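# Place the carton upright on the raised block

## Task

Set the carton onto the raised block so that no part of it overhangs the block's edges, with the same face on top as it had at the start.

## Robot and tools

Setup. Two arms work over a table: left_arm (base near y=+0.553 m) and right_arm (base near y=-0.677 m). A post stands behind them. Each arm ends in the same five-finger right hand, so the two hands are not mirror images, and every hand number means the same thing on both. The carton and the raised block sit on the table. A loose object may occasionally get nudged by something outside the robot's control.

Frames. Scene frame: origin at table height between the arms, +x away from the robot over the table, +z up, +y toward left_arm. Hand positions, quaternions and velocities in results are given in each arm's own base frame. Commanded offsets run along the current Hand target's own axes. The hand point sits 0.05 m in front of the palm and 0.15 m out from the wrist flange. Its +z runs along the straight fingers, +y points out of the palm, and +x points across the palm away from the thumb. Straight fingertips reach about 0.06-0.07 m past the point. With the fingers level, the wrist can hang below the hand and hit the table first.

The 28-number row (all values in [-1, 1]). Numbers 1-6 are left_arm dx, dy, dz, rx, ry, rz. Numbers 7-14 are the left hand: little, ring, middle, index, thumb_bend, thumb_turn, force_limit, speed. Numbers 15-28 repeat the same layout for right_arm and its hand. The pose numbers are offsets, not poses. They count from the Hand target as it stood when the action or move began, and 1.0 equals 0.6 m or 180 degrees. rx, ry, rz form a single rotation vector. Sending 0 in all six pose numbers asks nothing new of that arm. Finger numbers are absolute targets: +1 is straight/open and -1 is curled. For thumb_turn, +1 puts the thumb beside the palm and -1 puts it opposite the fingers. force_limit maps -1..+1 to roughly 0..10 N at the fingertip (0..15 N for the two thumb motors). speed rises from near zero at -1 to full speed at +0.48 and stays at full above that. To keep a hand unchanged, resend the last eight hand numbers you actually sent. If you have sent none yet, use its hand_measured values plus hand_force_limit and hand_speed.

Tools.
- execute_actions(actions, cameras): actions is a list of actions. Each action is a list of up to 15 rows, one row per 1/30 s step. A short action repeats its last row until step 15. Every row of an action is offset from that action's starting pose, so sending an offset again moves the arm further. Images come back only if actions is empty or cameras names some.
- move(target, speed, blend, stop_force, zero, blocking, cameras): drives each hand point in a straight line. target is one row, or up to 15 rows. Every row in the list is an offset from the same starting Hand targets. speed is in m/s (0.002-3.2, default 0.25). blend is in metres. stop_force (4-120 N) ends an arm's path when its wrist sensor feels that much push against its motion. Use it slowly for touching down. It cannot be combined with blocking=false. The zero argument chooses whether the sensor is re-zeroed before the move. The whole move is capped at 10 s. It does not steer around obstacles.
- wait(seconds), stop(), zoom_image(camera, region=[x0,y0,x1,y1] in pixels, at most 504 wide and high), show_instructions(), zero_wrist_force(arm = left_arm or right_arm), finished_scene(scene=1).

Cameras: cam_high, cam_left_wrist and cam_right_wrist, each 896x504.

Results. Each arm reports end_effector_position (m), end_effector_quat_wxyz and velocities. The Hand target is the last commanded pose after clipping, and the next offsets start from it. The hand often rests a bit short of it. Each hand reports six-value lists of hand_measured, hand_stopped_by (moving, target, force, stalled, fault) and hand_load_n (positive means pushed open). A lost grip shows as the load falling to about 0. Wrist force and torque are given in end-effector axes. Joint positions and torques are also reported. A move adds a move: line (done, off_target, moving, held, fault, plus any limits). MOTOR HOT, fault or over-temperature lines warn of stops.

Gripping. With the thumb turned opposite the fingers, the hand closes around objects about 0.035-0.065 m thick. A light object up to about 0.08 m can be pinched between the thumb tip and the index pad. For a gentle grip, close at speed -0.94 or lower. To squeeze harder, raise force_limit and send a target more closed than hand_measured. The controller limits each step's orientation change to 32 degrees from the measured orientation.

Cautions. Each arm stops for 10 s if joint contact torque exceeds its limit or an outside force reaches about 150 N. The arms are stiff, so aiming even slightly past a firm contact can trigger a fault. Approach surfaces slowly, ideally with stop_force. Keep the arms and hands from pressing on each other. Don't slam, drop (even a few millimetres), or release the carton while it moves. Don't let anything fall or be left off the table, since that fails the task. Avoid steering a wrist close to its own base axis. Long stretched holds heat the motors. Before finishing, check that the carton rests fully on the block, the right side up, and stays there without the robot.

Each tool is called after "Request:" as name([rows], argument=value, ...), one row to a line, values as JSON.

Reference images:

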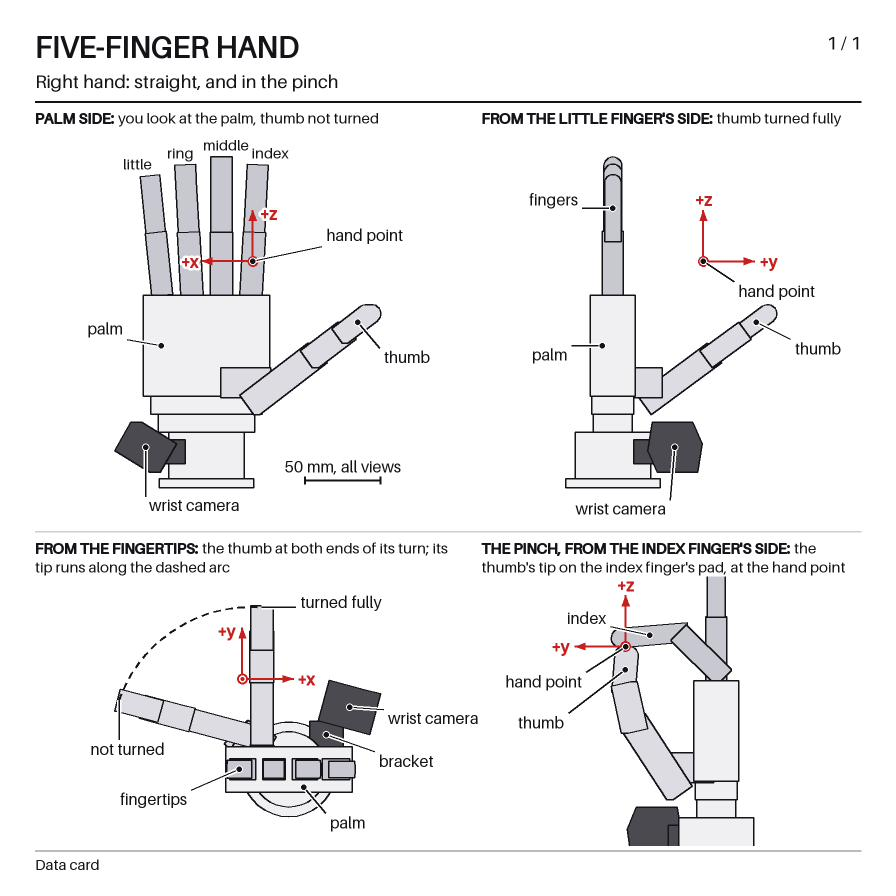

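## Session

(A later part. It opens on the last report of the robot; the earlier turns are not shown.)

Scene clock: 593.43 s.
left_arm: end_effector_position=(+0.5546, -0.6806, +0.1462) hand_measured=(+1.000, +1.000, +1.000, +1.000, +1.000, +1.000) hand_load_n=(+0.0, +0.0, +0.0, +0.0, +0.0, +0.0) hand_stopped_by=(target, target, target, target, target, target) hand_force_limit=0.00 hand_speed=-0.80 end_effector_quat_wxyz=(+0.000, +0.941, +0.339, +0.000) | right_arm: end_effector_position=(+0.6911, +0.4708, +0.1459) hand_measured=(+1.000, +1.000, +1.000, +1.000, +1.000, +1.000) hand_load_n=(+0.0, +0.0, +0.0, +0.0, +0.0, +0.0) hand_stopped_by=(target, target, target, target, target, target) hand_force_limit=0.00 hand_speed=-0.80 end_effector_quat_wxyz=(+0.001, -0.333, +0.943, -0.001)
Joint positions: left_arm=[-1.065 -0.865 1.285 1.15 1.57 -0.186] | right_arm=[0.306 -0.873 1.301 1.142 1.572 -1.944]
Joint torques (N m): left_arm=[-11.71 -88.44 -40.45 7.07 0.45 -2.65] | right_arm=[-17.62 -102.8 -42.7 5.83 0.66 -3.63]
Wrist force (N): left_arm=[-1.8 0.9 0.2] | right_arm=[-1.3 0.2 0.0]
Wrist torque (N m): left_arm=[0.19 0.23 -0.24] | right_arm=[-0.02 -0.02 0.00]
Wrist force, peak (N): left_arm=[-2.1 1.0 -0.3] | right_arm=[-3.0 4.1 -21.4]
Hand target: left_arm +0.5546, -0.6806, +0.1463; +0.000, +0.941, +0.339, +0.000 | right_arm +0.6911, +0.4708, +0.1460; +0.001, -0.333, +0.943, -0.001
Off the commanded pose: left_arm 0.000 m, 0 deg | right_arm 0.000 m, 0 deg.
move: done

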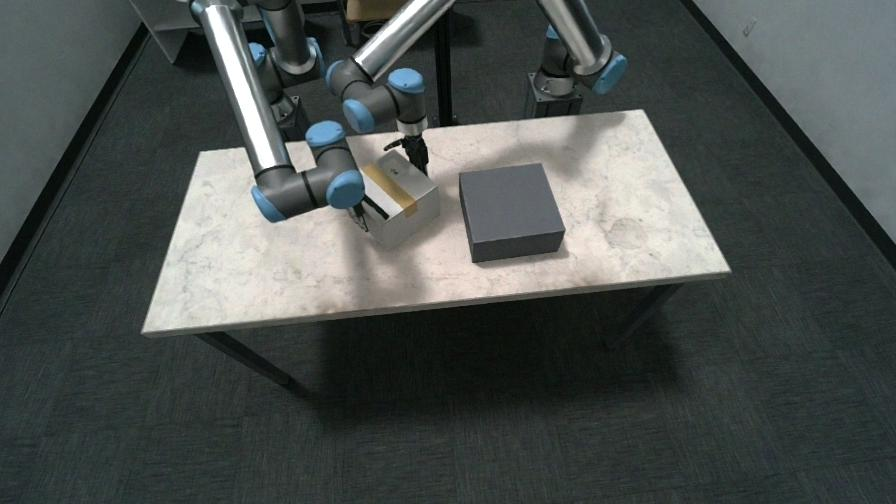

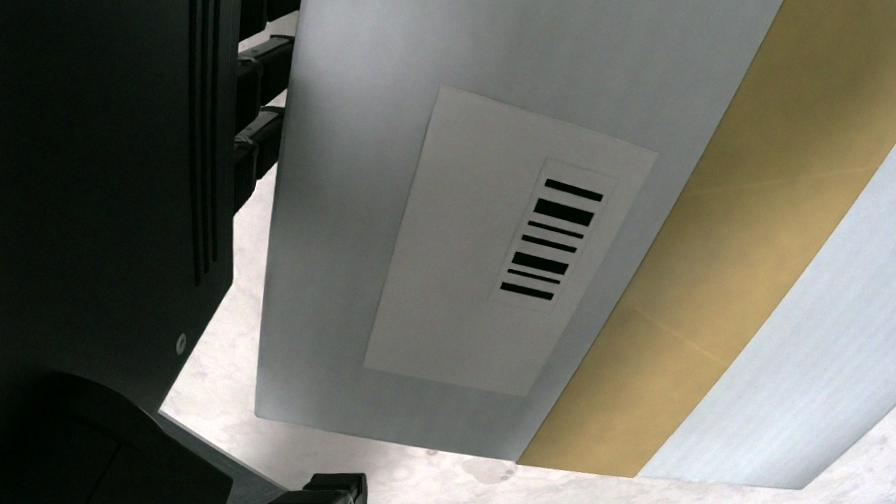

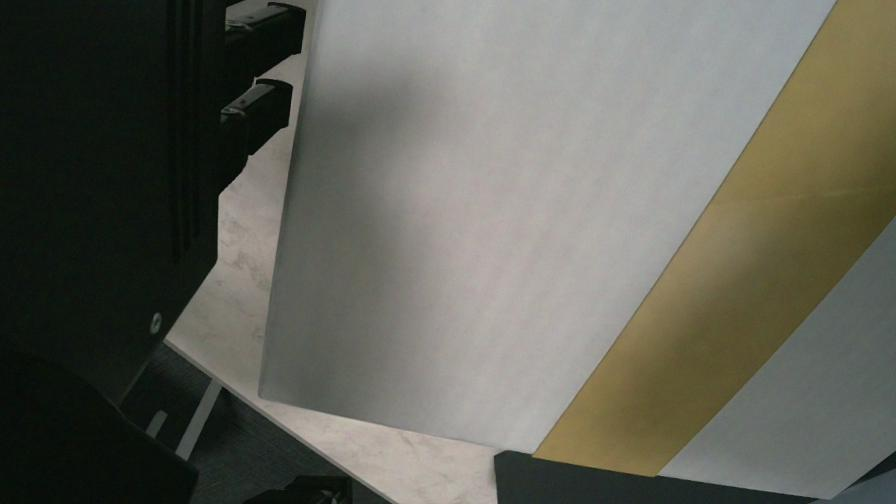

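Request:
move(target=[0,0.0667,0,0,0,0,1,1,1,1,1,1,0,-0.8,0,0.0833,0,0,0,0,1,1,1,1,1,1,0,-0.8], speed=0.01, stop_force=6, cameras=["all"])

Request:
zoom_image(camera="cam_high", region=[320, 120, 450, 250])

Scene clock: 610.57 s.
left_arm: end_effector_position=(+0.5621, -0.6897, +0.1463) hand_measured=(+1.000, +1.000, +1.000, +1.000, +1.000, +1.000) hand_load_n=(+0.0, +0.0, +0.0, +0.0, +0.0, +0.0) hand_stopped_by=(target, target, target, target, target, target) hand_force_limit=0.00 hand_speed=-0.80 end_effector_quat_wxyz=(+0.000, +0.941, +0.339, +0.000) | right_arm: end_effector_position=(+0.6818, +0.4823, +0.1461) hand_measured=(+1.000, +1.000, +1.000, +1.000, +1.000, +1.000) hand_load_n=(+0.0, +0.0, +0.0, +0.5, +0.0, +0.0) hand_stopped_by=(target, target, target, target, target, target) hand_force_limit=0.00 hand_speed=-0.80 end_effector_quat_wxyz=(+0.001, -0.333, +0.943, -0.001)
Joint positions: left_arm=[-1.062 -0.846 1.252 1.165 1.57 -0.183] | right_arm=[0.323 -0.877 1.307 1.139 1.572 -1.927]
Joint torques (N m): left_arm=[-7.33 -92.39 -30.89 0.17 0.46 -3.24] | right_arm=[-11.54 -71.87 -41.53 7.26 -4.05 -3.92]
Wrist force (N): left_arm=[-4.7 -7.2 -2.0] | right_arm=[-3.4 -7.3 1.5]
Wrist torque (N m): left_arm=[0.34 0.22 -0.60] | right_arm=[0.04 -0.02 -0.14]
Wrist force, peak (N): left_arm=[-5.3 -12.1 -2.8] | right_arm=[-3.6 -13.3 0.4]
Hand target: left_arm +0.5621, -0.6897, +0.1463; +0.000, +0.941, +0.339, +0.000 (not the last commanded pose) | right_arm +0.6818, +0.4823, +0.1460; +0.001, -0.333, +0.943, -0.001 (not the last commanded pose)
Off the commanded pose: left_arm 0.028 m, 0 deg | right_arm 0.035 m, 0 deg.
move: contact (left_arm, right_arm)

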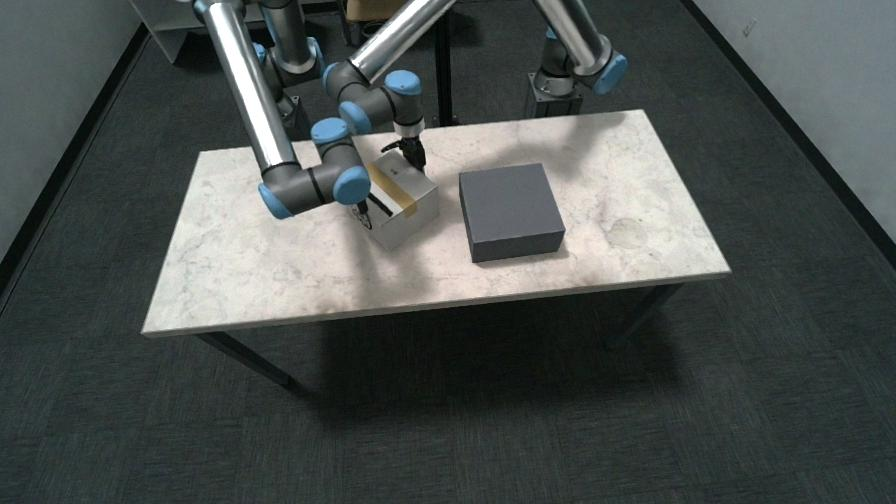

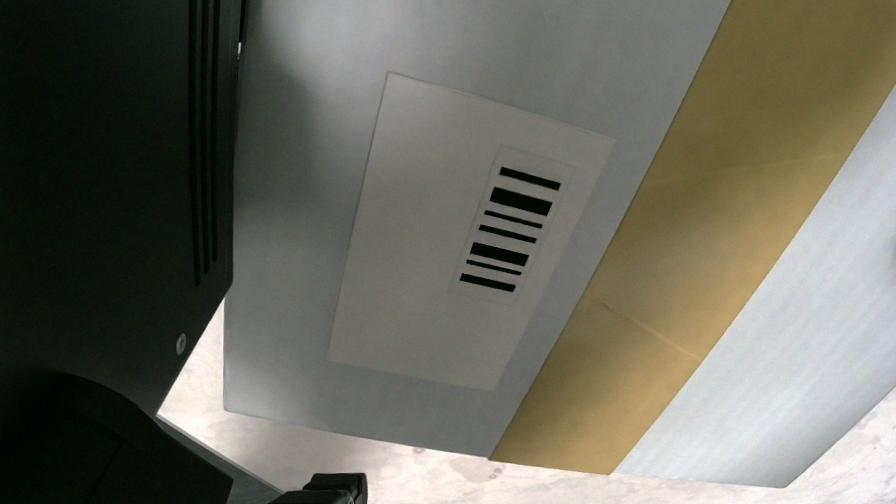

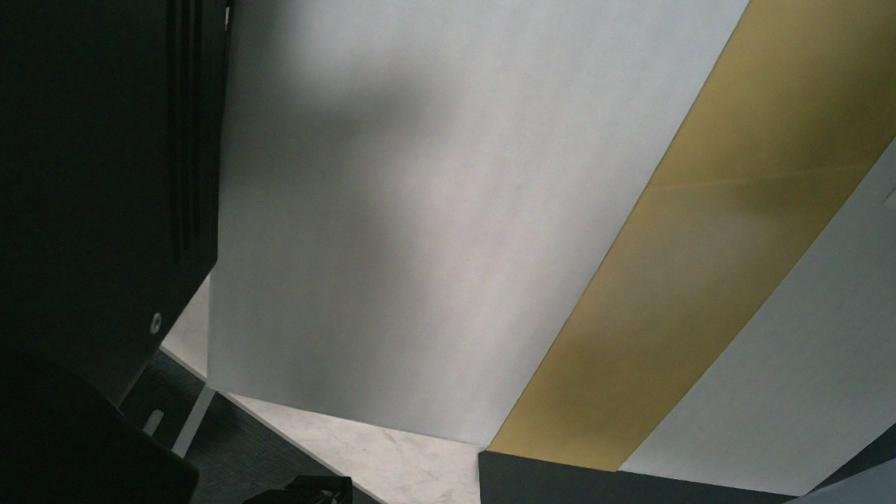

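Scaled by 3.877 from the camera's image (finer frame: 1280x720).

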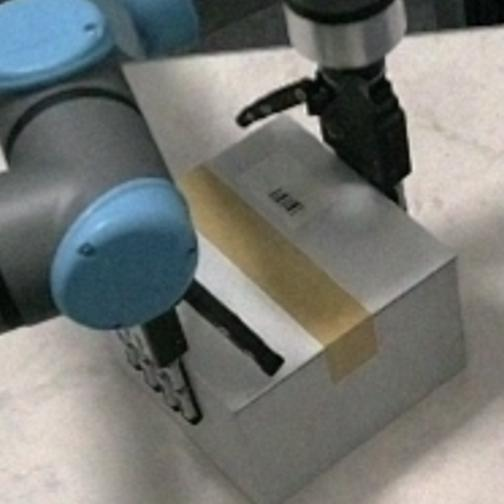

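Request:
move(target=[0,0.0133,0,0,0,0,1,1,1,1,1,1,0,-0.8,0,0.0133,0,0,0,0,1,1,1,1,1,1,0,-0.8], speed=0.004, stop_force=20)

Scene clock: 629.37 s.
left_arm: end_effector_position=(+0.5626, -0.6904, +0.1463) hand_measured=(+1.000, +1.000, +1.000, +1.000, +1.000, +1.000) hand_load_n=(+0.0, +0.0, +0.0, +0.5, +0.0, +0.0) hand_stopped_by=(target, target, target, target, target, target) hand_force_limit=0.00 hand_speed=-0.80 end_effector_quat_wxyz=(+0.000, +0.941, +0.339, +0.000) | right_arm: end_effector_position=(+0.6813, +0.4830, +0.1460) hand_measured=(+1.000, +1.000, +1.000, +1.000, +1.000, +1.000) hand_load_n=(+0.0, +0.0, +0.0, +0.5, +0.0, -0.5) hand_stopped_by=(target, target, target, target, target, target) hand_force_limit=0.00 hand_speed=-0.80 end_effector_quat_wxyz=(+0.001, -0.333, +0.943, -0.001)
Joint positions: left_arm=[-1.062 -0.844 1.249 1.166 1.57 -0.183] | right_arm=[0.324 -0.877 1.308 1.139 1.572 -1.925]
Joint torques (N m): left_arm=[-4.66 -91.21 -40.62 -5.86 -5.19 -3.82] | right_arm=[7.96 -70.22 -33.59 10.05 -8.31 -4.69]
Wrist force (N): left_arm=[-10.1 -27.7 -3.4] | right_arm=[-9.7 -29.8 -1.1]
Wrist torque (N m): left_arm=[0.62 0.26 -0.79] | right_arm=[0.16 -0.06 -0.52]
Wrist force, peak (N): left_arm=[-10.4 -30.0 -3.0] | right_arm=[-10.2 -31.7 -2.0]
Hand target: left_arm +0.5626, -0.6904, +0.1463; +0.000, +0.941, +0.339, +0.000 (not the last commanded pose) | right_arm +0.6813, +0.4830, +0.1459; +0.001, -0.333, +0.943, -0.001 (not the last commanded pose)
Off the commanded pose: left_arm 0.007 m, 0 deg | right_arm 0.007 m, 0 deg.
move: contact (left_arm, right_arm)

Request:
move([
  [0,-0.0067,0,0,0,0,1,1,1,1,1,1,0,-0.8,0,-0.0067,0,0,0,0,1,1,1,1,1,1,0,-0.8],
  [0,-0.0067,0,0,0,0.0094,1,1,1,1,1,1,0,-0.8,0,-0.0067,0,0,0,0.0094,1,1,1,1,1,1,0,-0.8],
], speed=0.02)

Request:
move(target=[0,0.0167,0,0,0,0,1,1,1,1,1,1,0,-0.8,0,0.0167,0,0,0,0,1,1,1,1,1,1,0,-0.8], speed=0.005, stop_force=8)

Scene clock: 676.13 s.
left_arm: end_effector_position=(+0.5600, -0.6873, +0.1463) hand_measured=(+1.000, +1.000, +1.000, +1.000, +1.000, +1.000) hand_load_n=(+0.0, +0.0, +0.0, +0.0, +0.0, +0.0) hand_stopped_by=(target, target, target, target, target, target) hand_force_limit=0.00 hand_speed=-0.80 end_effector_quat_wxyz=(+0.000, +0.946, +0.325, +0.000) | right_arm: end_effector_position=(+0.6839, +0.4798, +0.1459) hand_measured=(+1.000, +1.000, +1.000, +1.000, +1.000, +1.000) hand_load_n=(+0.0, +0.0, +0.0, +0.0, +0.0, +0.0) hand_stopped_by=(target, target, target, target, target, target) hand_force_limit=0.00 hand_speed=-0.80 end_effector_quat_wxyz=(+0.001, -0.319, +0.948, -0.001)
Joint positions: left_arm=[-1.06 -0.849 1.258 1.163 1.57 -0.152] | right_arm=[0.319 -0.879 1.311 1.138 1.572 -1.9]
Joint torques (N m): left_arm=[9.84 -67.13 -42.07 6.32 2.41 2.07] | right_arm=[18.04 -104.3 -30.43 0.94 2.61 3.04]
Wrist force (N): left_arm=[-0.3 1.9 -0.5] | right_arm=[-1.7 0.4 0.1]
Wrist torque (N m): left_arm=[0.40 0.03 -0.38] | right_arm=[0.02 0.04 -0.20]
Wrist force, peak (N): left_arm=[-9.5 -27.9 -3.2] | right_arm=[-9.8 -29.3 -1.6]
Hand target: left_arm +0.5600, -0.6873, +0.1463; +0.000, +0.946, +0.325, +0.000 | right_arm +0.6838, +0.4798, +0.1459; +0.001, -0.319, +0.948, -0.001
Off the commanded pose: left_arm 0.000 m, 0 deg | right_arm 0.000 m, 0 deg.
move: done

Scene clock: 678.10 s.
left_arm: end_effector_position=(+0.5622, -0.6901, +0.1463) hand_measured=(+1.000, +1.000, +1.000, +1.000, +1.000, +1.000) hand_load_n=(+0.0, +0.0, +0.0, +0.0, +0.0, +0.0) hand_stopped_by=(target, target, target, target, target, target) hand_force_limit=0.00 hand_speed=-0.80 end_effector_quat_wxyz=(+0.000, +0.946, +0.325, +0.000) | right_arm: end_effector_position=(+0.6817, +0.4826, +0.1459) hand_measured=(+1.000, +1.000, +1.000, +1.000, +1.000, +1.000) hand_load_n=(+0.0, +0.0, +0.0, +0.0, +0.0, +0.0) hand_stopped_by=(target, target, target, target, target, target) hand_force_limit=0.00 hand_speed=-0.80 end_effector_quat_wxyz=(+0.001, -0.319, +0.948, -0.001)
Joint positions: left_arm=[-1.06 -0.843 1.248 1.167 1.57 -0.151] | right_arm=[0.324 -0.88 1.312 1.137 1.572 -1.896]
Joint torques (N m): left_arm=[-1.96 -91.76 -31.6 -0.75 0.12 -2.35] | right_arm=[-9.57 -91.95 -39.04 6.91 -3.68 -3.9]
Wrist force (N): left_arm=[-3.0 -7.0 -2.4] | right_arm=[-3.6 -8.5 0.6]
Wrist torque (N m): left_arm=[0.58 0.03 -0.49] | right_arm=[0.06 -0.01 -0.26]
Wrist force, peak (N): left_arm=[-2.5 -10.2 -2.2] | right_arm=[-3.6 -11.5 0.5]
Hand target: left_arm +0.5622, -0.6901, +0.1463; +0.000, +0.946, +0.325, +0.000 (not the last commanded pose) | right_arm +0.6817, +0.4826, +0.1459; +0.001, -0.319, +0.948, -0.001 (not the last commanded pose)
Off the commanded pose: left_arm 0.007 m, 0 deg | right_arm 0.006 m, 0 deg.
move: contact (left_arm, right_arm)

Request:
wait(seconds=0.1, cameras=["all"])

Scene clock: 695.87 s.
left_arm: end_effector_position=(+0.5622, -0.6901, +0.1463) hand_measured=(+1.000, +1.000, +1.000, +1.000, +1.000, +1.000) hand_load_n=(+0.0, +0.0, +0.0, +0.0, +0.0, +0.0) hand_stopped_by=(target, target, target, target, target, target) hand_force_limit=0.00 hand_speed=-0.80 end_effector_quat_wxyz=(+0.000, +0.946, +0.325, +0.000) | right_arm: end_effector_position=(+0.6817, +0.4826, +0.1459) hand_measured=(+1.000, +1.000, +1.000, +1.000, +1.000, +1.000) hand_load_n=(+0.0, +0.0, -0.5, +0.0, +0.0, +0.0) hand_stopped_by=(target, target, target, target, target, target) hand_force_limit=0.00 hand_speed=-0.80 end_effector_quat_wxyz=(+0.001, -0.319, +0.948, -0.001)
Joint positions: left_arm=[-1.06 -0.843 1.248 1.167 1.57 -0.151] | right_arm=[0.324 -0.88 1.312 1.137 1.572 -1.896]
Joint torques (N m): left_arm=[-9.2 -90.07 -32.19 1.57 -2.8 -3.23] | right_arm=[-10.13 -70.07 -41.43 7.04 -3.59 -3.68]
Wrist force (N): left_arm=[-2.4 -7.1 -2.6] | right_arm=[-3.4 -8.4 0.3]
Wrist torque (N m): left_arm=[0.58 0.01 -0.46] | right_arm=[0.05 -0.03 -0.26]
Wrist force, peak (N): left_arm=[-2.6 -7.6 -2.7] | right_arm=[-3.4 -8.9 0.6]
Hand target: left_arm +0.5622, -0.6901, +0.1463; +0.000, +0.946, +0.325, +0.000 (not the last commanded pose) | right_arm +0.6817, +0.4826, +0.1459; +0.001, -0.319, +0.948, -0.001 (not the last commanded pose)
Off the commanded pose: left_arm 0.007 m, 0 deg | right_arm 0.007 m, 0 deg.
wait: 0.10 s; at rest from the start

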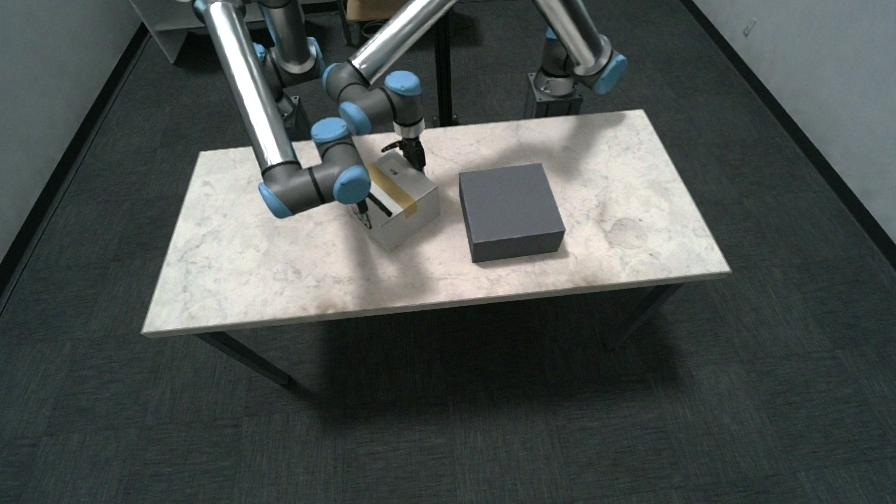

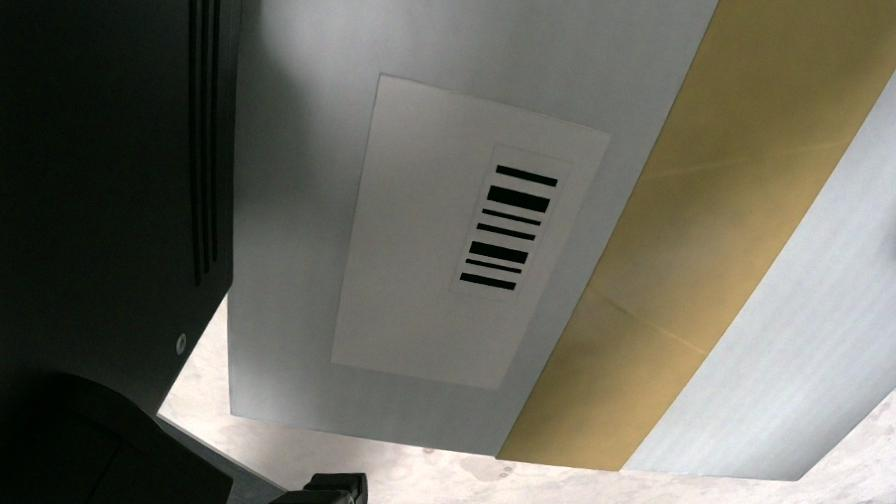

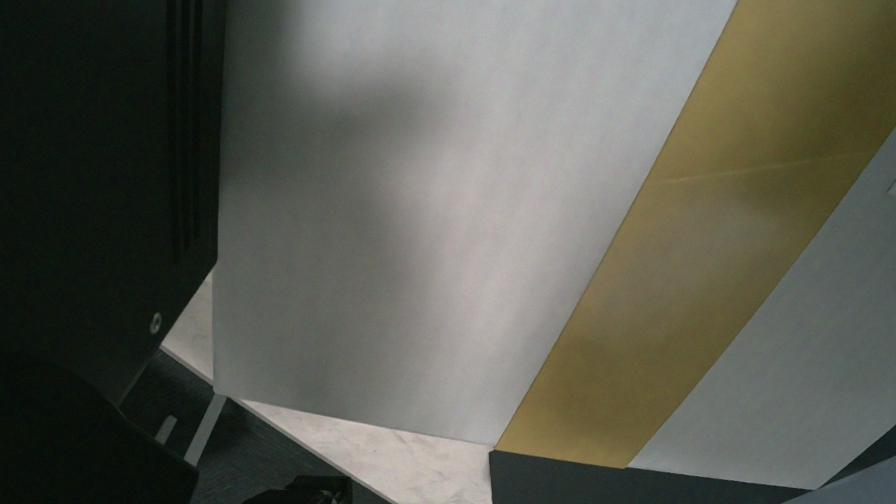

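Request:
move([
  [0,-0.0067,0,0,0,0,1,1,1,1,1,1,0,-0.8,0,-0.0067,0,0,0,0,1,1,1,1,1,1,0,-0.8],
  [0,-0.0067,0,0,0,0.0083,1,1,1,1,1,1,0,-0.8,0,-0.0067,0,0,0,0.0083,1,1,1,1,1,1,0,-0.8],
], speed=0.02)

Request:
move(target=[0,0.0167,0,0,0,0,1,1,1,1,1,1,0,-0.8,0,0.0167,0,0,0,0,1,1,1,1,1,1,0,-0.8], speed=0.005, stop_force=8, cameras=["all"])

Scene clock: 707.97 s.
left_arm: end_effector_position=(+0.5597, -0.6869, +0.1463) hand_measured=(+1.000, +1.000, +1.000, +1.000, +1.000, +1.000) hand_load_n=(+0.0, +0.0, +0.0, -0.5, +0.0, +0.0) hand_stopped_by=(target, target, target, target, target, target) hand_force_limit=0.00 hand_speed=-0.80 end_effector_quat_wxyz=(+0.000, +0.950, +0.313, +0.000) | right_arm: end_effector_position=(+0.6842, +0.4794, +0.1459) hand_measured=(+1.000, +1.000, +1.000, +1.000, +1.000, +1.000) hand_load_n=(+0.0, +0.0, +0.0, +0.0, +0.0, +0.0) hand_stopped_by=(target, target, target, target, target, target) hand_force_limit=0.00 hand_speed=-0.80 end_effector_quat_wxyz=(+0.001, -0.306, +0.952, -0.001)
Joint positions: left_arm=[-1.059 -0.848 1.257 1.163 1.57 -0.124] | right_arm=[0.319 -0.882 1.315 1.136 1.572 -1.875]
Joint torques (N m): left_arm=[9.06 -67.12 -42.25 6.2 -3.1 2.04] | right_arm=[20.79 -104.33 -31.1 0.91 1.24 4.05]
Wrist force (N): left_arm=[-0.5 1.7 -0.5] | right_arm=[-1.2 0.8 -0.3]
Wrist torque (N m): left_arm=[0.37 0.05 -0.41] | right_arm=[0.11 -0.03 -0.15]
Wrist force, peak (N): left_arm=[-2.7 -7.7 -2.4] | right_arm=[-3.5 -8.4 0.5]
Hand target: left_arm +0.5597, -0.6869, +0.1463; +0.000, +0.950, +0.313, +0.000 | right_arm +0.6842, +0.4794, +0.1459; +0.001, -0.306, +0.952, -0.001
Off the commanded pose: left_arm 0.000 m, 0 deg | right_arm 0.000 m, 0 deg.
move: done

Scene clock: 709.93 s.
left_arm: end_effector_position=(+0.5617, -0.6895, +0.1463) hand_measured=(+1.000, +1.000, +1.000, +1.000, +1.000, +1.000) hand_load_n=(+0.0, +0.0, +0.0, +0.0, +0.0, +0.0) hand_stopped_by=(target, target, target, target, target, target) hand_force_limit=0.00 hand_speed=-0.80 end_effector_quat_wxyz=(+0.000, +0.950, +0.313, +0.000) | right_arm: end_effector_position=(+0.6823, +0.4820, +0.1459) hand_measured=(+1.000, +1.000, +1.000, +1.000, +1.000, +1.000) hand_load_n=(+0.5, +0.0, +0.0, +0.0, +0.0, +0.0) hand_stopped_by=(target, target, target, target, target, target) hand_force_limit=0.00 hand_speed=-0.80 end_effector_quat_wxyz=(+0.001, -0.306, +0.952, -0.001)
Joint positions: left_arm=[-1.058 -0.843 1.247 1.167 1.57 -0.124] | right_arm=[0.323 -0.882 1.316 1.135 1.572 -1.871]
Joint torques (N m): left_arm=[-3.75 -92.27 -31.78 -1.34 -2.35 0.67] | right_arm=[-10.53 -92.15 -40.76 5.28 -4.9 -3.25]
Wrist force (N): left_arm=[-1.3 -8.5 -2.6] | right_arm=[0.1 -9.1 0.0]
Wrist torque (N m): left_arm=[0.59 0.17 -1.12] | right_arm=[0.13 -0.03 -0.73]
Wrist force, peak (N): left_arm=[-1.2 -11.7 -2.7] | right_arm=[1.0 -12.9 0.0]
Hand target: left_arm +0.5617, -0.6896, +0.1463; +0.000, +0.950, +0.313, +0.000 (not the last commanded pose) | right_arm +0.6823, +0.4819, +0.1459; +0.001, -0.306, +0.952, -0.001 (not the last commanded pose)
Off the commanded pose: left_arm 0.007 m, 0 deg | right_arm 0.007 m, 0 deg.
move: contact (left_arm, right_arm)

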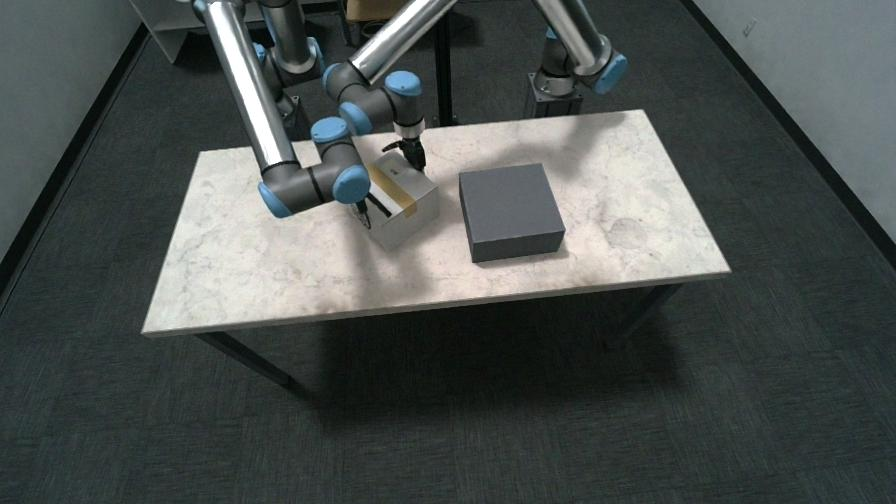

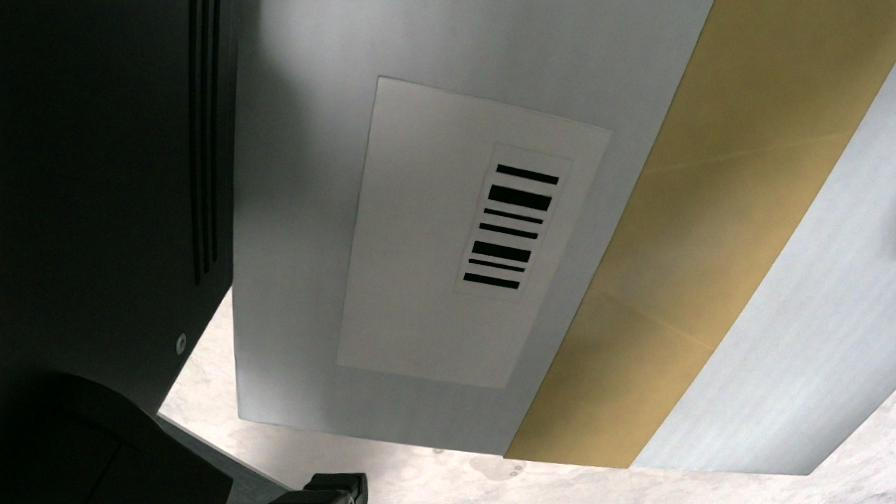

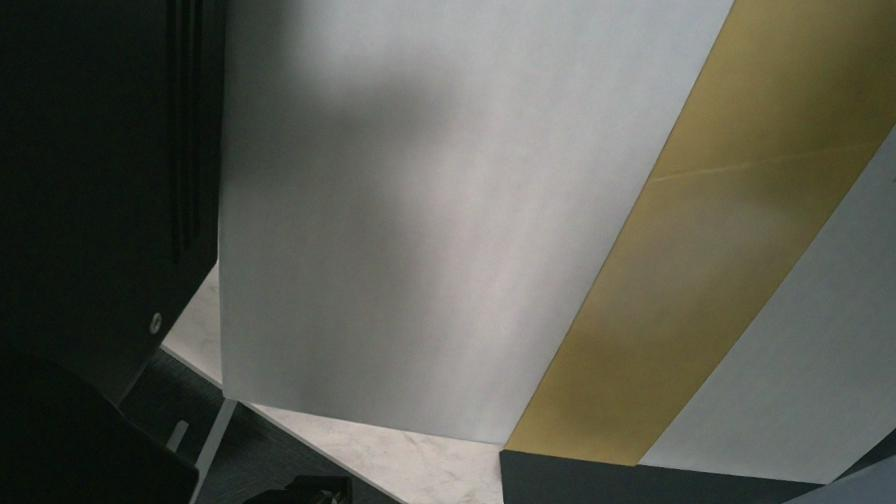

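Request:
move([
  [0,-0.0033,0,0,0,0,1,1,1,1,1,1,0,-0.8,0,-0.0033,0,0,0,0,1,1,1,1,1,1,0,-0.8],
  [0,-0.0033,0,0,0,-0.0039,1,1,1,1,1,1,0,-0.8,0,-0.0033,0,0,0,-0.0039,1,1,1,1,1,1,0,-0.8],
], speed=0.02)

Request:
move(target=[0,0.0133,0,0,0,0,1,1,1,1,1,1,0,-0.8,0,0.0133,0,0,0,0,1,1,1,1,1,1,0,-0.8], speed=0.004, stop_force=20)

Scene clock: 723.70 s.
left_arm: end_effector_position=(+0.5605, -0.6880, +0.1463) hand_measured=(+1.000, +1.000, +1.000, +1.000, +1.000, +1.000) hand_load_n=(+0.0, +0.0, +0.0, +0.0, -0.5, +0.0) hand_stopped_by=(target, target, target, target, target, target) hand_force_limit=0.00 hand_speed=-0.80 end_effector_quat_wxyz=(+0.000, +0.948, +0.319, +0.000) | right_arm: end_effector_position=(+0.6835, +0.4803, +0.1459) hand_measured=(+1.000, +1.000, +1.000, +1.000, +1.000, +1.000) hand_load_n=(+0.0, +0.0, +0.0, +0.0, +0.0, +0.0) hand_stopped_by=(target, target, target, target, target, target) hand_force_limit=0.00 hand_speed=-0.80 end_effector_quat_wxyz=(+0.001, -0.312, +0.950, -0.001)
Joint positions: left_arm=[-1.059 -0.847 1.254 1.164 1.57 -0.137] | right_arm=[0.321 -0.881 1.314 1.137 1.572 -1.885]
Joint torques (N m): left_arm=[-11.1 -94.07 -28.99 1.52 -1.44 -2.07] | right_arm=[-17.97 -70.66 -43.88 5.73 1.33 -3.95]
Wrist force (N): left_arm=[-0.4 2.4 -0.7] | right_arm=[-1.2 0.6 -0.1]
Wrist torque (N m): left_arm=[0.51 0.05 -0.15] | right_arm=[0.05 -0.02 0.02]
Wrist force, peak (N): left_arm=[-1.0 -8.8 -3.0] | right_arm=[0.3 -9.5 0.0]
Hand target: left_arm +0.5605, -0.6880, +0.1463; +0.000, +0.948, +0.319, +0.000 | right_arm +0.6835, +0.4803, +0.1459; +0.001, -0.312, +0.950, -0.001
Off the commanded pose: left_arm 0.000 m, 0 deg | right_arm 0.000 m, 0 deg.
move: done

Scene clock: 725.33 s.
left_arm: end_effector_position=(+0.5623, -0.6902, +0.1462) hand_measured=(+1.000, +1.000, +1.000, +1.000, +1.000, +1.000) hand_load_n=(+0.0, +0.0, +0.0, +0.0, -0.5, +0.0) hand_stopped_by=(target, target, target, target, target, target) hand_force_limit=0.00 hand_speed=-0.80 end_effector_quat_wxyz=(-0.001, +0.948, +0.319, +0.000) | right_arm: end_effector_position=(+0.6817, +0.4828, +0.1459) hand_measured=(+1.000, +1.000, +1.000, +1.000, +1.000, +1.000) hand_load_n=(+0.5, +0.0, +0.0, +0.0, +0.0, +0.0) hand_stopped_by=(target, target, target, target, target, target) hand_force_limit=0.00 hand_speed=-0.80 end_effector_quat_wxyz=(+0.001, -0.312, +0.950, -0.001)
Joint positions: left_arm=[-1.059 -0.842 1.246 1.168 1.57 -0.137] | right_arm=[0.324 -0.881 1.314 1.136 1.572 -1.882]
Joint torques (N m): left_arm=[0.86 -91.91 -36.19 -5.34 -1.38 0.43] | right_arm=[6.12 -94.53 -34.12 5.73 -8.07 -3.05]
Wrist force (N): left_arm=[-4.3 -21.2 -6.9] | right_arm=[0.1 -24.5 1.4]
Wrist torque (N m): left_arm=[1.00 0.20 -1.08] | right_arm=[0.10 -0.13 -1.39]
Wrist force, peak (N): left_arm=[-3.9 -23.2 -7.9] | right_arm=[-0.2 -25.3 1.5]
Hand target: left_arm +0.5622, -0.6902, +0.1463; -0.001, +0.948, +0.319, +0.000 (not the last commanded pose) | right_arm +0.6817, +0.4827, +0.1459; +0.001, -0.312, +0.950, -0.001 (not the last commanded pose)
Off the commanded pose: left_arm 0.005 m, 0 deg | right_arm 0.005 m, 0 deg.
move: contact (left_arm, right_arm)

Request:
move(target=[0,0,-0.025,0,0,0,1,1,1,1,1,1,0,-0.8,0,0,-0.025,0,0,0,1,1,1,1,1,1,0,-0.8], speed=0.02, cameras=["all"])

Request:
zoom_image(camera="cam_high", region=[320, 120, 450, 270])

Scene clock: 735.10 s.
left_arm: end_effector_position=(+0.5622, -0.6903, +0.1611) hand_measured=(+1.000, +1.000, +1.000, +1.000, +1.000, +1.000) hand_load_n=(+0.0, +0.0, +0.0, +0.5, +0.0, +0.0) hand_stopped_by=(target, target, target, target, target, target) hand_force_limit=0.00 hand_speed=-0.80 end_effector_quat_wxyz=(-0.001, +0.948, +0.319, +0.000) | right_arm: end_effector_position=(+0.6817, +0.4827, +0.1608) hand_measured=(+1.000, +1.000, +1.000, +1.000, +1.000, +1.000) hand_load_n=(+0.5, +0.5, +0.0, +0.0, +0.0, +0.0) hand_stopped_by=(target, target, target, target, target, target) hand_force_limit=0.00 hand_speed=-0.80 end_effector_quat_wxyz=(+0.001, -0.312, +0.950, -0.001)
Joint positions: left_arm=[-1.059 -0.852 1.235 1.189 1.57 -0.137] | right_arm=[0.324 -0.891 1.304 1.157 1.572 -1.882]
Joint torques (N m): left_arm=[-12.01 -99.57 -55.73 2.66 -1.75 -2.96] | right_arm=[11.41 -114.99 -44.93 9.36 -3.49 -1.05]
Wrist force (N): left_arm=[-0.4 -18.5 10.2] | right_arm=[-1.3 -20.5 11.3]
Wrist torque (N m): left_arm=[0.00 -0.32 -0.75] | right_arm=[-0.39 -0.58 -1.30]
Wrist force, peak (N): left_arm=[-3.9 -21.3 -6.6] | right_arm=[-0.4 -24.9 1.1]
Hand target: left_arm +0.5622, -0.6903, +0.1613; -0.001, +0.948, +0.319, +0.000 | right_arm +0.6817, +0.4828, +0.1609; +0.001, -0.312, +0.950, -0.001
Off the commanded pose: left_arm 0.000 m, 0 deg | right_arm 0.000 m, 0 deg.
move: done

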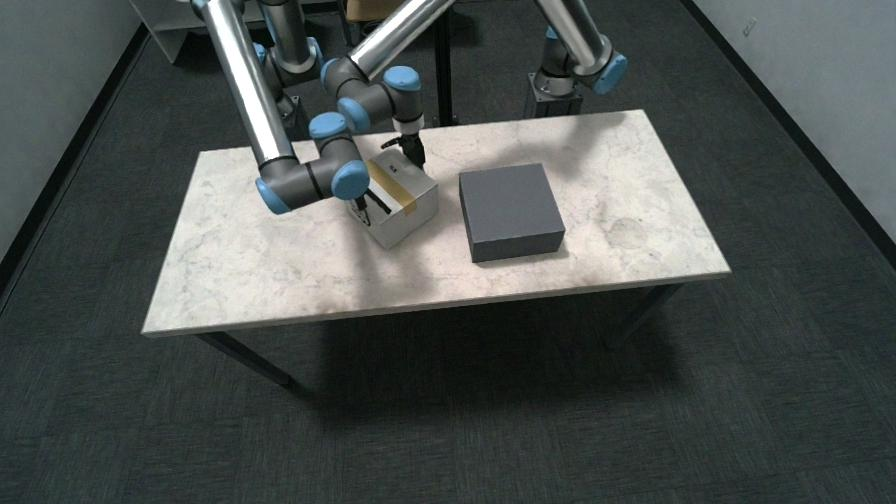

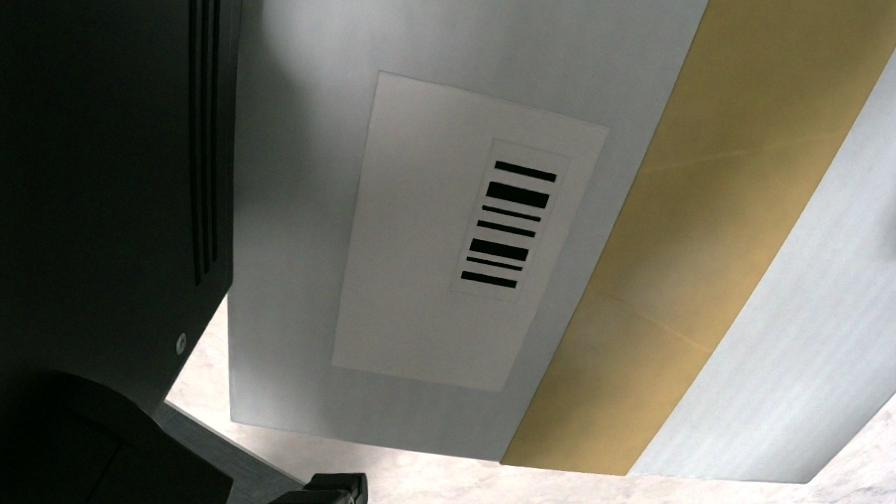

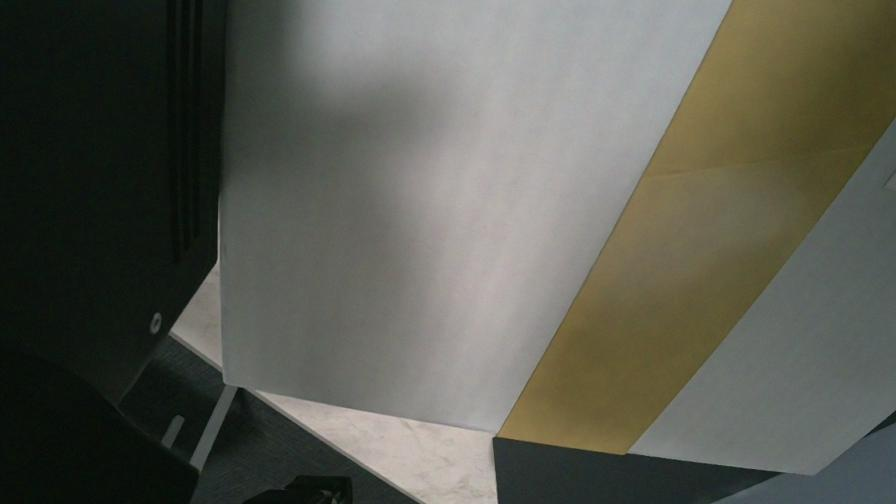

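Scaled by 3.360 from the camera's image (finer frame: 1280x720).

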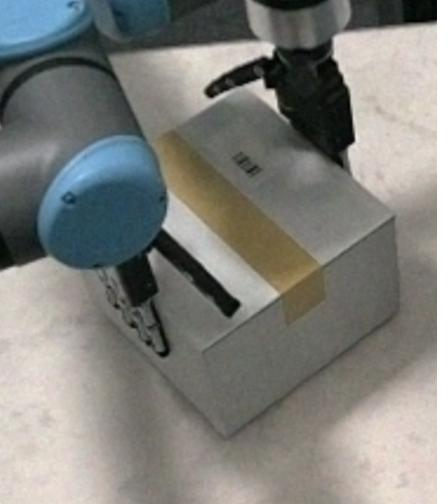

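Request:
move(target=[0,0.0014,0,0,0,0,1,1,1,1,1,1,0,-0.8,0,0.0014,0,0,0,0,1,1,1,1,1,1,0,-0.8], speed=0.005, cameras=["cam_high"])

Request:
zoom_image(camera="cam_high", region=[325, 135, 455, 265])

Scene clock: 744.53 s.
left_arm: end_effector_position=(+0.5626, -0.6909, +0.1613) hand_measured=(+1.000, +1.000, +1.000, +1.000, +1.000, +1.000) hand_load_n=(+0.0, +0.5, +0.0, +0.0, +0.0, +0.0) hand_stopped_by=(target, target, target, target, target, target) hand_force_limit=0.00 hand_speed=-0.80 end_effector_quat_wxyz=(-0.001, +0.948, +0.319, +0.000) | right_arm: end_effector_position=(+0.6814, +0.4833, +0.1609) hand_measured=(+1.000, +1.000, +1.000, +1.000, +1.000, +1.000) hand_load_n=(+0.5, +0.0, +0.5, +0.0, +0.0, +0.0) hand_stopped_by=(target, target, target, target, target, target) hand_force_limit=0.00 hand_speed=-0.80 end_effector_quat_wxyz=(+0.001, -0.312, +0.950, -0.001)
Joint positions: left_arm=[-1.059 -0.851 1.233 1.19 1.57 -0.136] | right_arm=[0.325 -0.892 1.304 1.157 1.573 -1.881]
Joint torques (N m): left_arm=[9.91 -78.43 -72.66 -8.04 -1.84 2.55] | right_arm=[70.25 -112.45 -25.6 7.31 -14.99 4.28]
Wrist force (N): left_arm=[-1.2 -54.3 10.2] | right_arm=[-2.7 -56.0 11.4]
Wrist torque (N m): left_arm=[0.18 -0.35 -1.89] | right_arm=[-0.20 -0.57 -2.86]
Wrist force, peak (N): left_arm=[-1.2 -54.3 10.2] | right_arm=[-2.7 -56.0 11.4]
Hand target: left_arm +0.5627, -0.6909, +0.1613; -0.001, +0.948, +0.319, +0.000 | right_arm +0.6812, +0.4834, +0.1609; +0.001, -0.312, +0.950, -0.001
Off the commanded pose: left_arm 0.000 m, 0 deg | right_arm 0.000 m, 0 deg.
move: done

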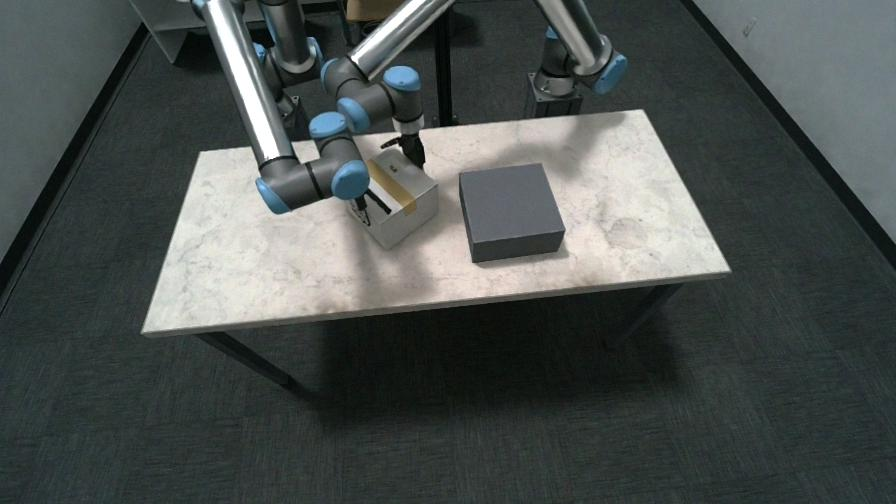

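Scaled by 3.877 from the camera's image (finer frame: 1280x720).

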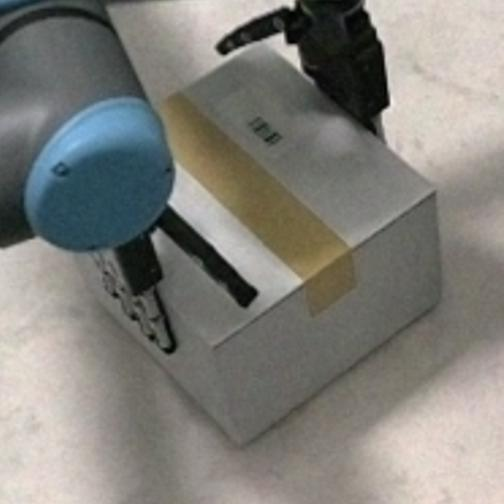

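Request:
move(target=[0,-0.0005,-0.0667,0,0,0,1,1,1,1,1,1,0,-0.8,0,-0.0005,-0.0667,0,0,0,1,1,1,1,1,1,0,-0.8], speed=0.04)

Scene clock: 769.00 s.
left_arm: end_effector_position=(+0.5626, -0.6907, +0.2012) hand_measured=(+1.000, +1.000, +1.000, +1.000, +1.000, +1.000) hand_load_n=(+0.0, +0.0, +0.0, +0.0, +0.0, +0.0) hand_stopped_by=(target, target, target, target, target, target) hand_force_limit=0.00 hand_speed=-0.80 end_effector_quat_wxyz=(-0.001, +0.948, +0.319, +0.000) | right_arm: end_effector_position=(+0.6813, +0.4833, +0.2008) hand_measured=(+1.000, +1.000, +1.000, +1.000, +1.000, +1.000) hand_load_n=(+0.5, +0.5, +0.0, +0.0, +0.0, +0.0) hand_stopped_by=(target, target, target, target, target, target) hand_force_limit=0.00 hand_speed=-0.80 end_effector_quat_wxyz=(+0.001, -0.312, +0.950, -0.001)
Joint positions: left_arm=[-1.059 -0.875 1.201 1.246 1.57 -0.136] | right_arm=[0.325 -0.917 1.272 1.214 1.572 -1.881]
Joint torques (N m): left_arm=[-14.57 -101.42 -74.21 -7.81 -2.19 -3.15] | right_arm=[31.86 -110.52 -38.36 11.79 -17.56 -2.7]
Wrist force (N): left_arm=[-2.0 -55.7 10.1] | right_arm=[-2.5 -57.9 11.4]
Wrist torque (N m): left_arm=[0.34 -0.28 -1.97] | right_arm=[-0.15 -0.68 -2.76]
Wrist force, peak (N): left_arm=[-2.9 -66.2 10.2] | right_arm=[-4.4 -68.5 12.4]
Hand target: left_arm +0.5626, -0.6907, +0.2013; -0.001, +0.948, +0.319, +0.000 | right_arm +0.6813, +0.4832, +0.2009; +0.001, -0.312, +0.950, -0.001
Off the commanded pose: left_arm 0.000 m, 0 deg | right_arm 0.000 m, 0 deg.
move: done

Request:
move(target=[0,-0.0005,-0.175,0,0,0,1,1,1,1,1,1,0,-0.8,0,-0.0005,-0.175,0,0,0,1,1,1,1,1,1,0,-0.8], speed=0.06, cameras=["cam_high"])

Scene clock: 777.90 s.
left_arm: end_effector_position=(+0.5624, -0.6906, +0.3062) hand_measured=(+1.000, +1.000, +1.000, +1.000, +1.000, +1.000) hand_load_n=(+0.0, +0.0, +0.0, +0.0, +0.0, +0.0) hand_stopped_by=(target, target, target, target, target, target) hand_force_limit=0.00 hand_speed=-0.80 end_effector_quat_wxyz=(-0.001, +0.948, +0.319, +0.000) | right_arm: end_effector_position=(+0.6813, +0.4831, +0.3058) hand_measured=(+1.000, +1.000, +1.000, +1.000, +1.000, +1.000) hand_load_n=(+0.5, +0.5, +0.0, +0.0, +0.0, +0.0) hand_stopped_by=(target, target, target, target, target, target) hand_force_limit=0.00 hand_speed=-0.80 end_effector_quat_wxyz=(+0.001, -0.312, +0.950, -0.001)
Joint positions: left_arm=[-1.059 -0.922 1.089 1.404 1.57 -0.137] | right_arm=[0.325 -0.967 1.164 1.373 1.572 -1.881]
Joint torques (N m): left_arm=[-13.77 -92.43 -69.12 -6.97 -3.8 -2.6] | right_arm=[27.95 -111.19 -45.21 11.35 -15.32 -2.92]
Wrist force (N): left_arm=[-0.9 -52.3 9.6] | right_arm=[-1.9 -54.4 11.2]
Wrist torque (N m): left_arm=[0.23 -0.31 -1.77] | right_arm=[-0.27 -0.58 -2.71]
Wrist force, peak (N): left_arm=[-1.8 -55.8 9.9] | right_arm=[-2.8 -58.0 11.6]
Hand target: left_arm +0.5624, -0.6906, +0.3063; -0.001, +0.948, +0.319, +0.000 | right_arm +0.6813, +0.4831, +0.3059; +0.001, -0.312, +0.950, -0.001
Off the commanded pose: left_arm 0.000 m, 0 deg | right_arm 0.000 m, 0 deg.
move: done

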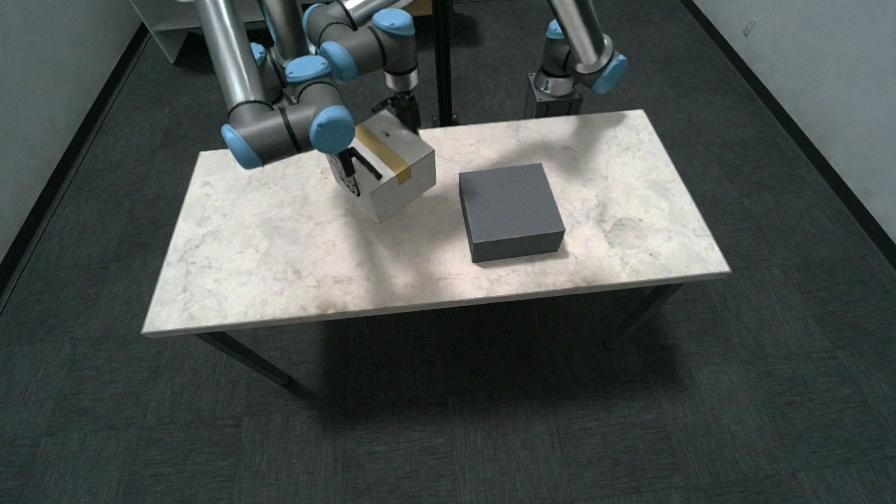

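Request:
move([
  [0.06799,-0.05933,0,0,0,0.02431,1,1,1,1,1,1,0,-0.8,-0.05251,0.0501,0,0,0,0.02431,1,1,1,1,1,1,0,-0.8],
  [0.13631,-0.11806,0,0,0,0.04861,1,1,1,1,1,1,0,-0.8,-0.10469,0.1008,0,0,0,0.04861,1,1,1,1,1,1,0,-0.8],
], speed=0.05, blend=[0.005, 0], cameras=["cam_high"])

Scene clock: 825.60 s.
left_arm: end_effector_position=(+0.5848, -0.5849, +0.3064) hand_measured=(+1.000, +1.000, +1.000, +1.000, +1.000, +1.000) hand_load_n=(+0.0, +0.0, +0.5, +0.0, +0.0, +0.0) hand_stopped_by=(target, target, target, target, target, target) hand_force_limit=0.00 hand_speed=-0.80 end_effector_quat_wxyz=(-0.001, +0.969, +0.245, +0.000) | right_arm: end_effector_position=(+0.6960, +0.5690, +0.3059) hand_measured=(+1.000, +1.000, +1.000, +1.000, +1.000, +1.000) hand_load_n=(+0.0, +0.0, +0.0, +0.0, -0.5, +0.0) hand_stopped_by=(target, target, target, target, target, target) hand_force_limit=0.00 hand_speed=-0.80 end_effector_quat_wxyz=(+0.001, -0.239, +0.971, -0.001)
Joint positions: left_arm=[-0.951 -1.016 1.241 1.346 1.57 0.124] | right_arm=[0.42 -0.873 1.008 1.435 1.572 -1.633]
Joint torques (N m): left_arm=[-2.04 -89.14 -54.62 -10.83 1.66 2.14] | right_arm=[63.68 -85.45 -53.35 7.82 -11.72 4.49]
Wrist force (N): left_arm=[0.7 -47.1 10.3] | right_arm=[-0.5 -49.3 11.4]
Wrist torque (N m): left_arm=[0.27 -0.31 -1.78] | right_arm=[-0.36 -0.58 -2.61]
Wrist force, peak (N): left_arm=[-0.7 -52.7 9.7] | right_arm=[-1.7 -54.5 11.7]
Hand target: left_arm +0.5848, -0.5848, +0.3064; -0.001, +0.969, +0.245, +0.000 | right_arm +0.6960, +0.5691, +0.3059; +0.001, -0.239, +0.971, -0.001
Off the commanded pose: left_arm 0.000 m, 0 deg | right_arm 0.000 m, 0 deg.
move: done

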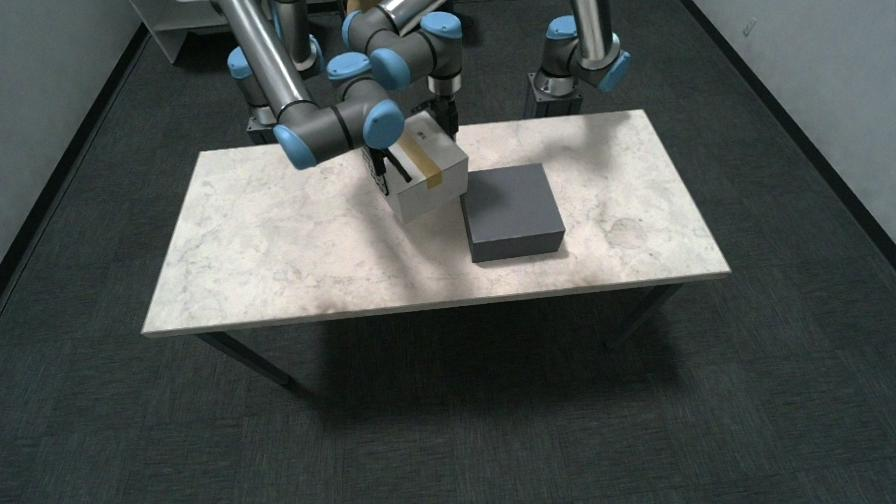

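Request:
move([
  [0.05897,-0.06787,0,0,0,0.02431,1,1,1,1,1,1,0,-0.8,-0.04348,0.05862,0,0,0,0.02431,1,1,1,1,1,1,0,-0.8],
  [0.11827,-0.13513,0,0,0,0.04861,1,1,1,1,1,1,0,-0.8,-0.08663,0.11786,0,0,0,0.04861,1,1,1,1,1,1,0,-0.8],
], speed=0.06, blend=[0.005, 0], cameras=["cam_high"])

Scene clock: 846.90 s.
left_arm: end_effector_position=(+0.6086, -0.4797, +0.3065) hand_measured=(+1.000, +1.000, +1.000, +1.000, +1.000, +1.000) hand_load_n=(+0.0, +0.0, +0.0, +0.0, +0.0, +0.0) hand_stopped_by=(target, target, target, target, target, target) hand_force_limit=0.00 hand_speed=-0.80 end_effector_quat_wxyz=(-0.001, +0.985, +0.171, +0.000) | right_arm: end_effector_position=(+0.7093, +0.6558, +0.3058) hand_measured=(+1.000, +1.000, +1.000, +1.000, +1.000, +1.000) hand_load_n=(+0.5, +0.5, +0.0, +0.0, +0.0, +0.0) hand_stopped_by=(target, target, target, target, target, target) hand_force_limit=0.00 hand_speed=-0.80 end_effector_quat_wxyz=(+0.001, -0.164, +0.986, -0.001)
Joint positions: left_arm=[-0.826 -1.078 1.338 1.312 1.57 0.401] | right_arm=[0.509 -0.754 0.802 1.522 1.572 -1.392]
Joint torques (N m): left_arm=[-11.97 -83.63 -52.68 -9.01 7.06 2.62] | right_arm=[63.79 -90.18 -56.49 4.96 -10.68 4.24]
Wrist force (N): left_arm=[2.5 -45.6 10.8] | right_arm=[0.6 -47.1 11.1]
Wrist torque (N m): left_arm=[0.26 -0.41 -1.84] | right_arm=[-0.32 -0.57 -2.58]
Wrist force, peak (N): left_arm=[0.7 -48.0 11.0] | right_arm=[-1.4 -49.7 10.5]
Hand target: left_arm +0.6086, -0.4797, +0.3066; -0.001, +0.985, +0.171, +0.000 | right_arm +0.7093, +0.6558, +0.3058; +0.001, -0.164, +0.986, -0.001
Off the commanded pose: left_arm 0.000 m, 0 deg | right_arm 0.000 m, 0 deg.
move: done

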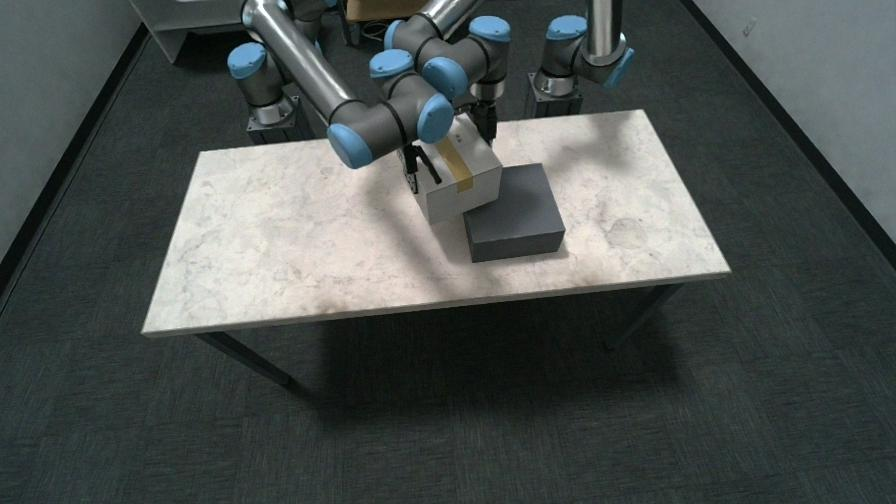

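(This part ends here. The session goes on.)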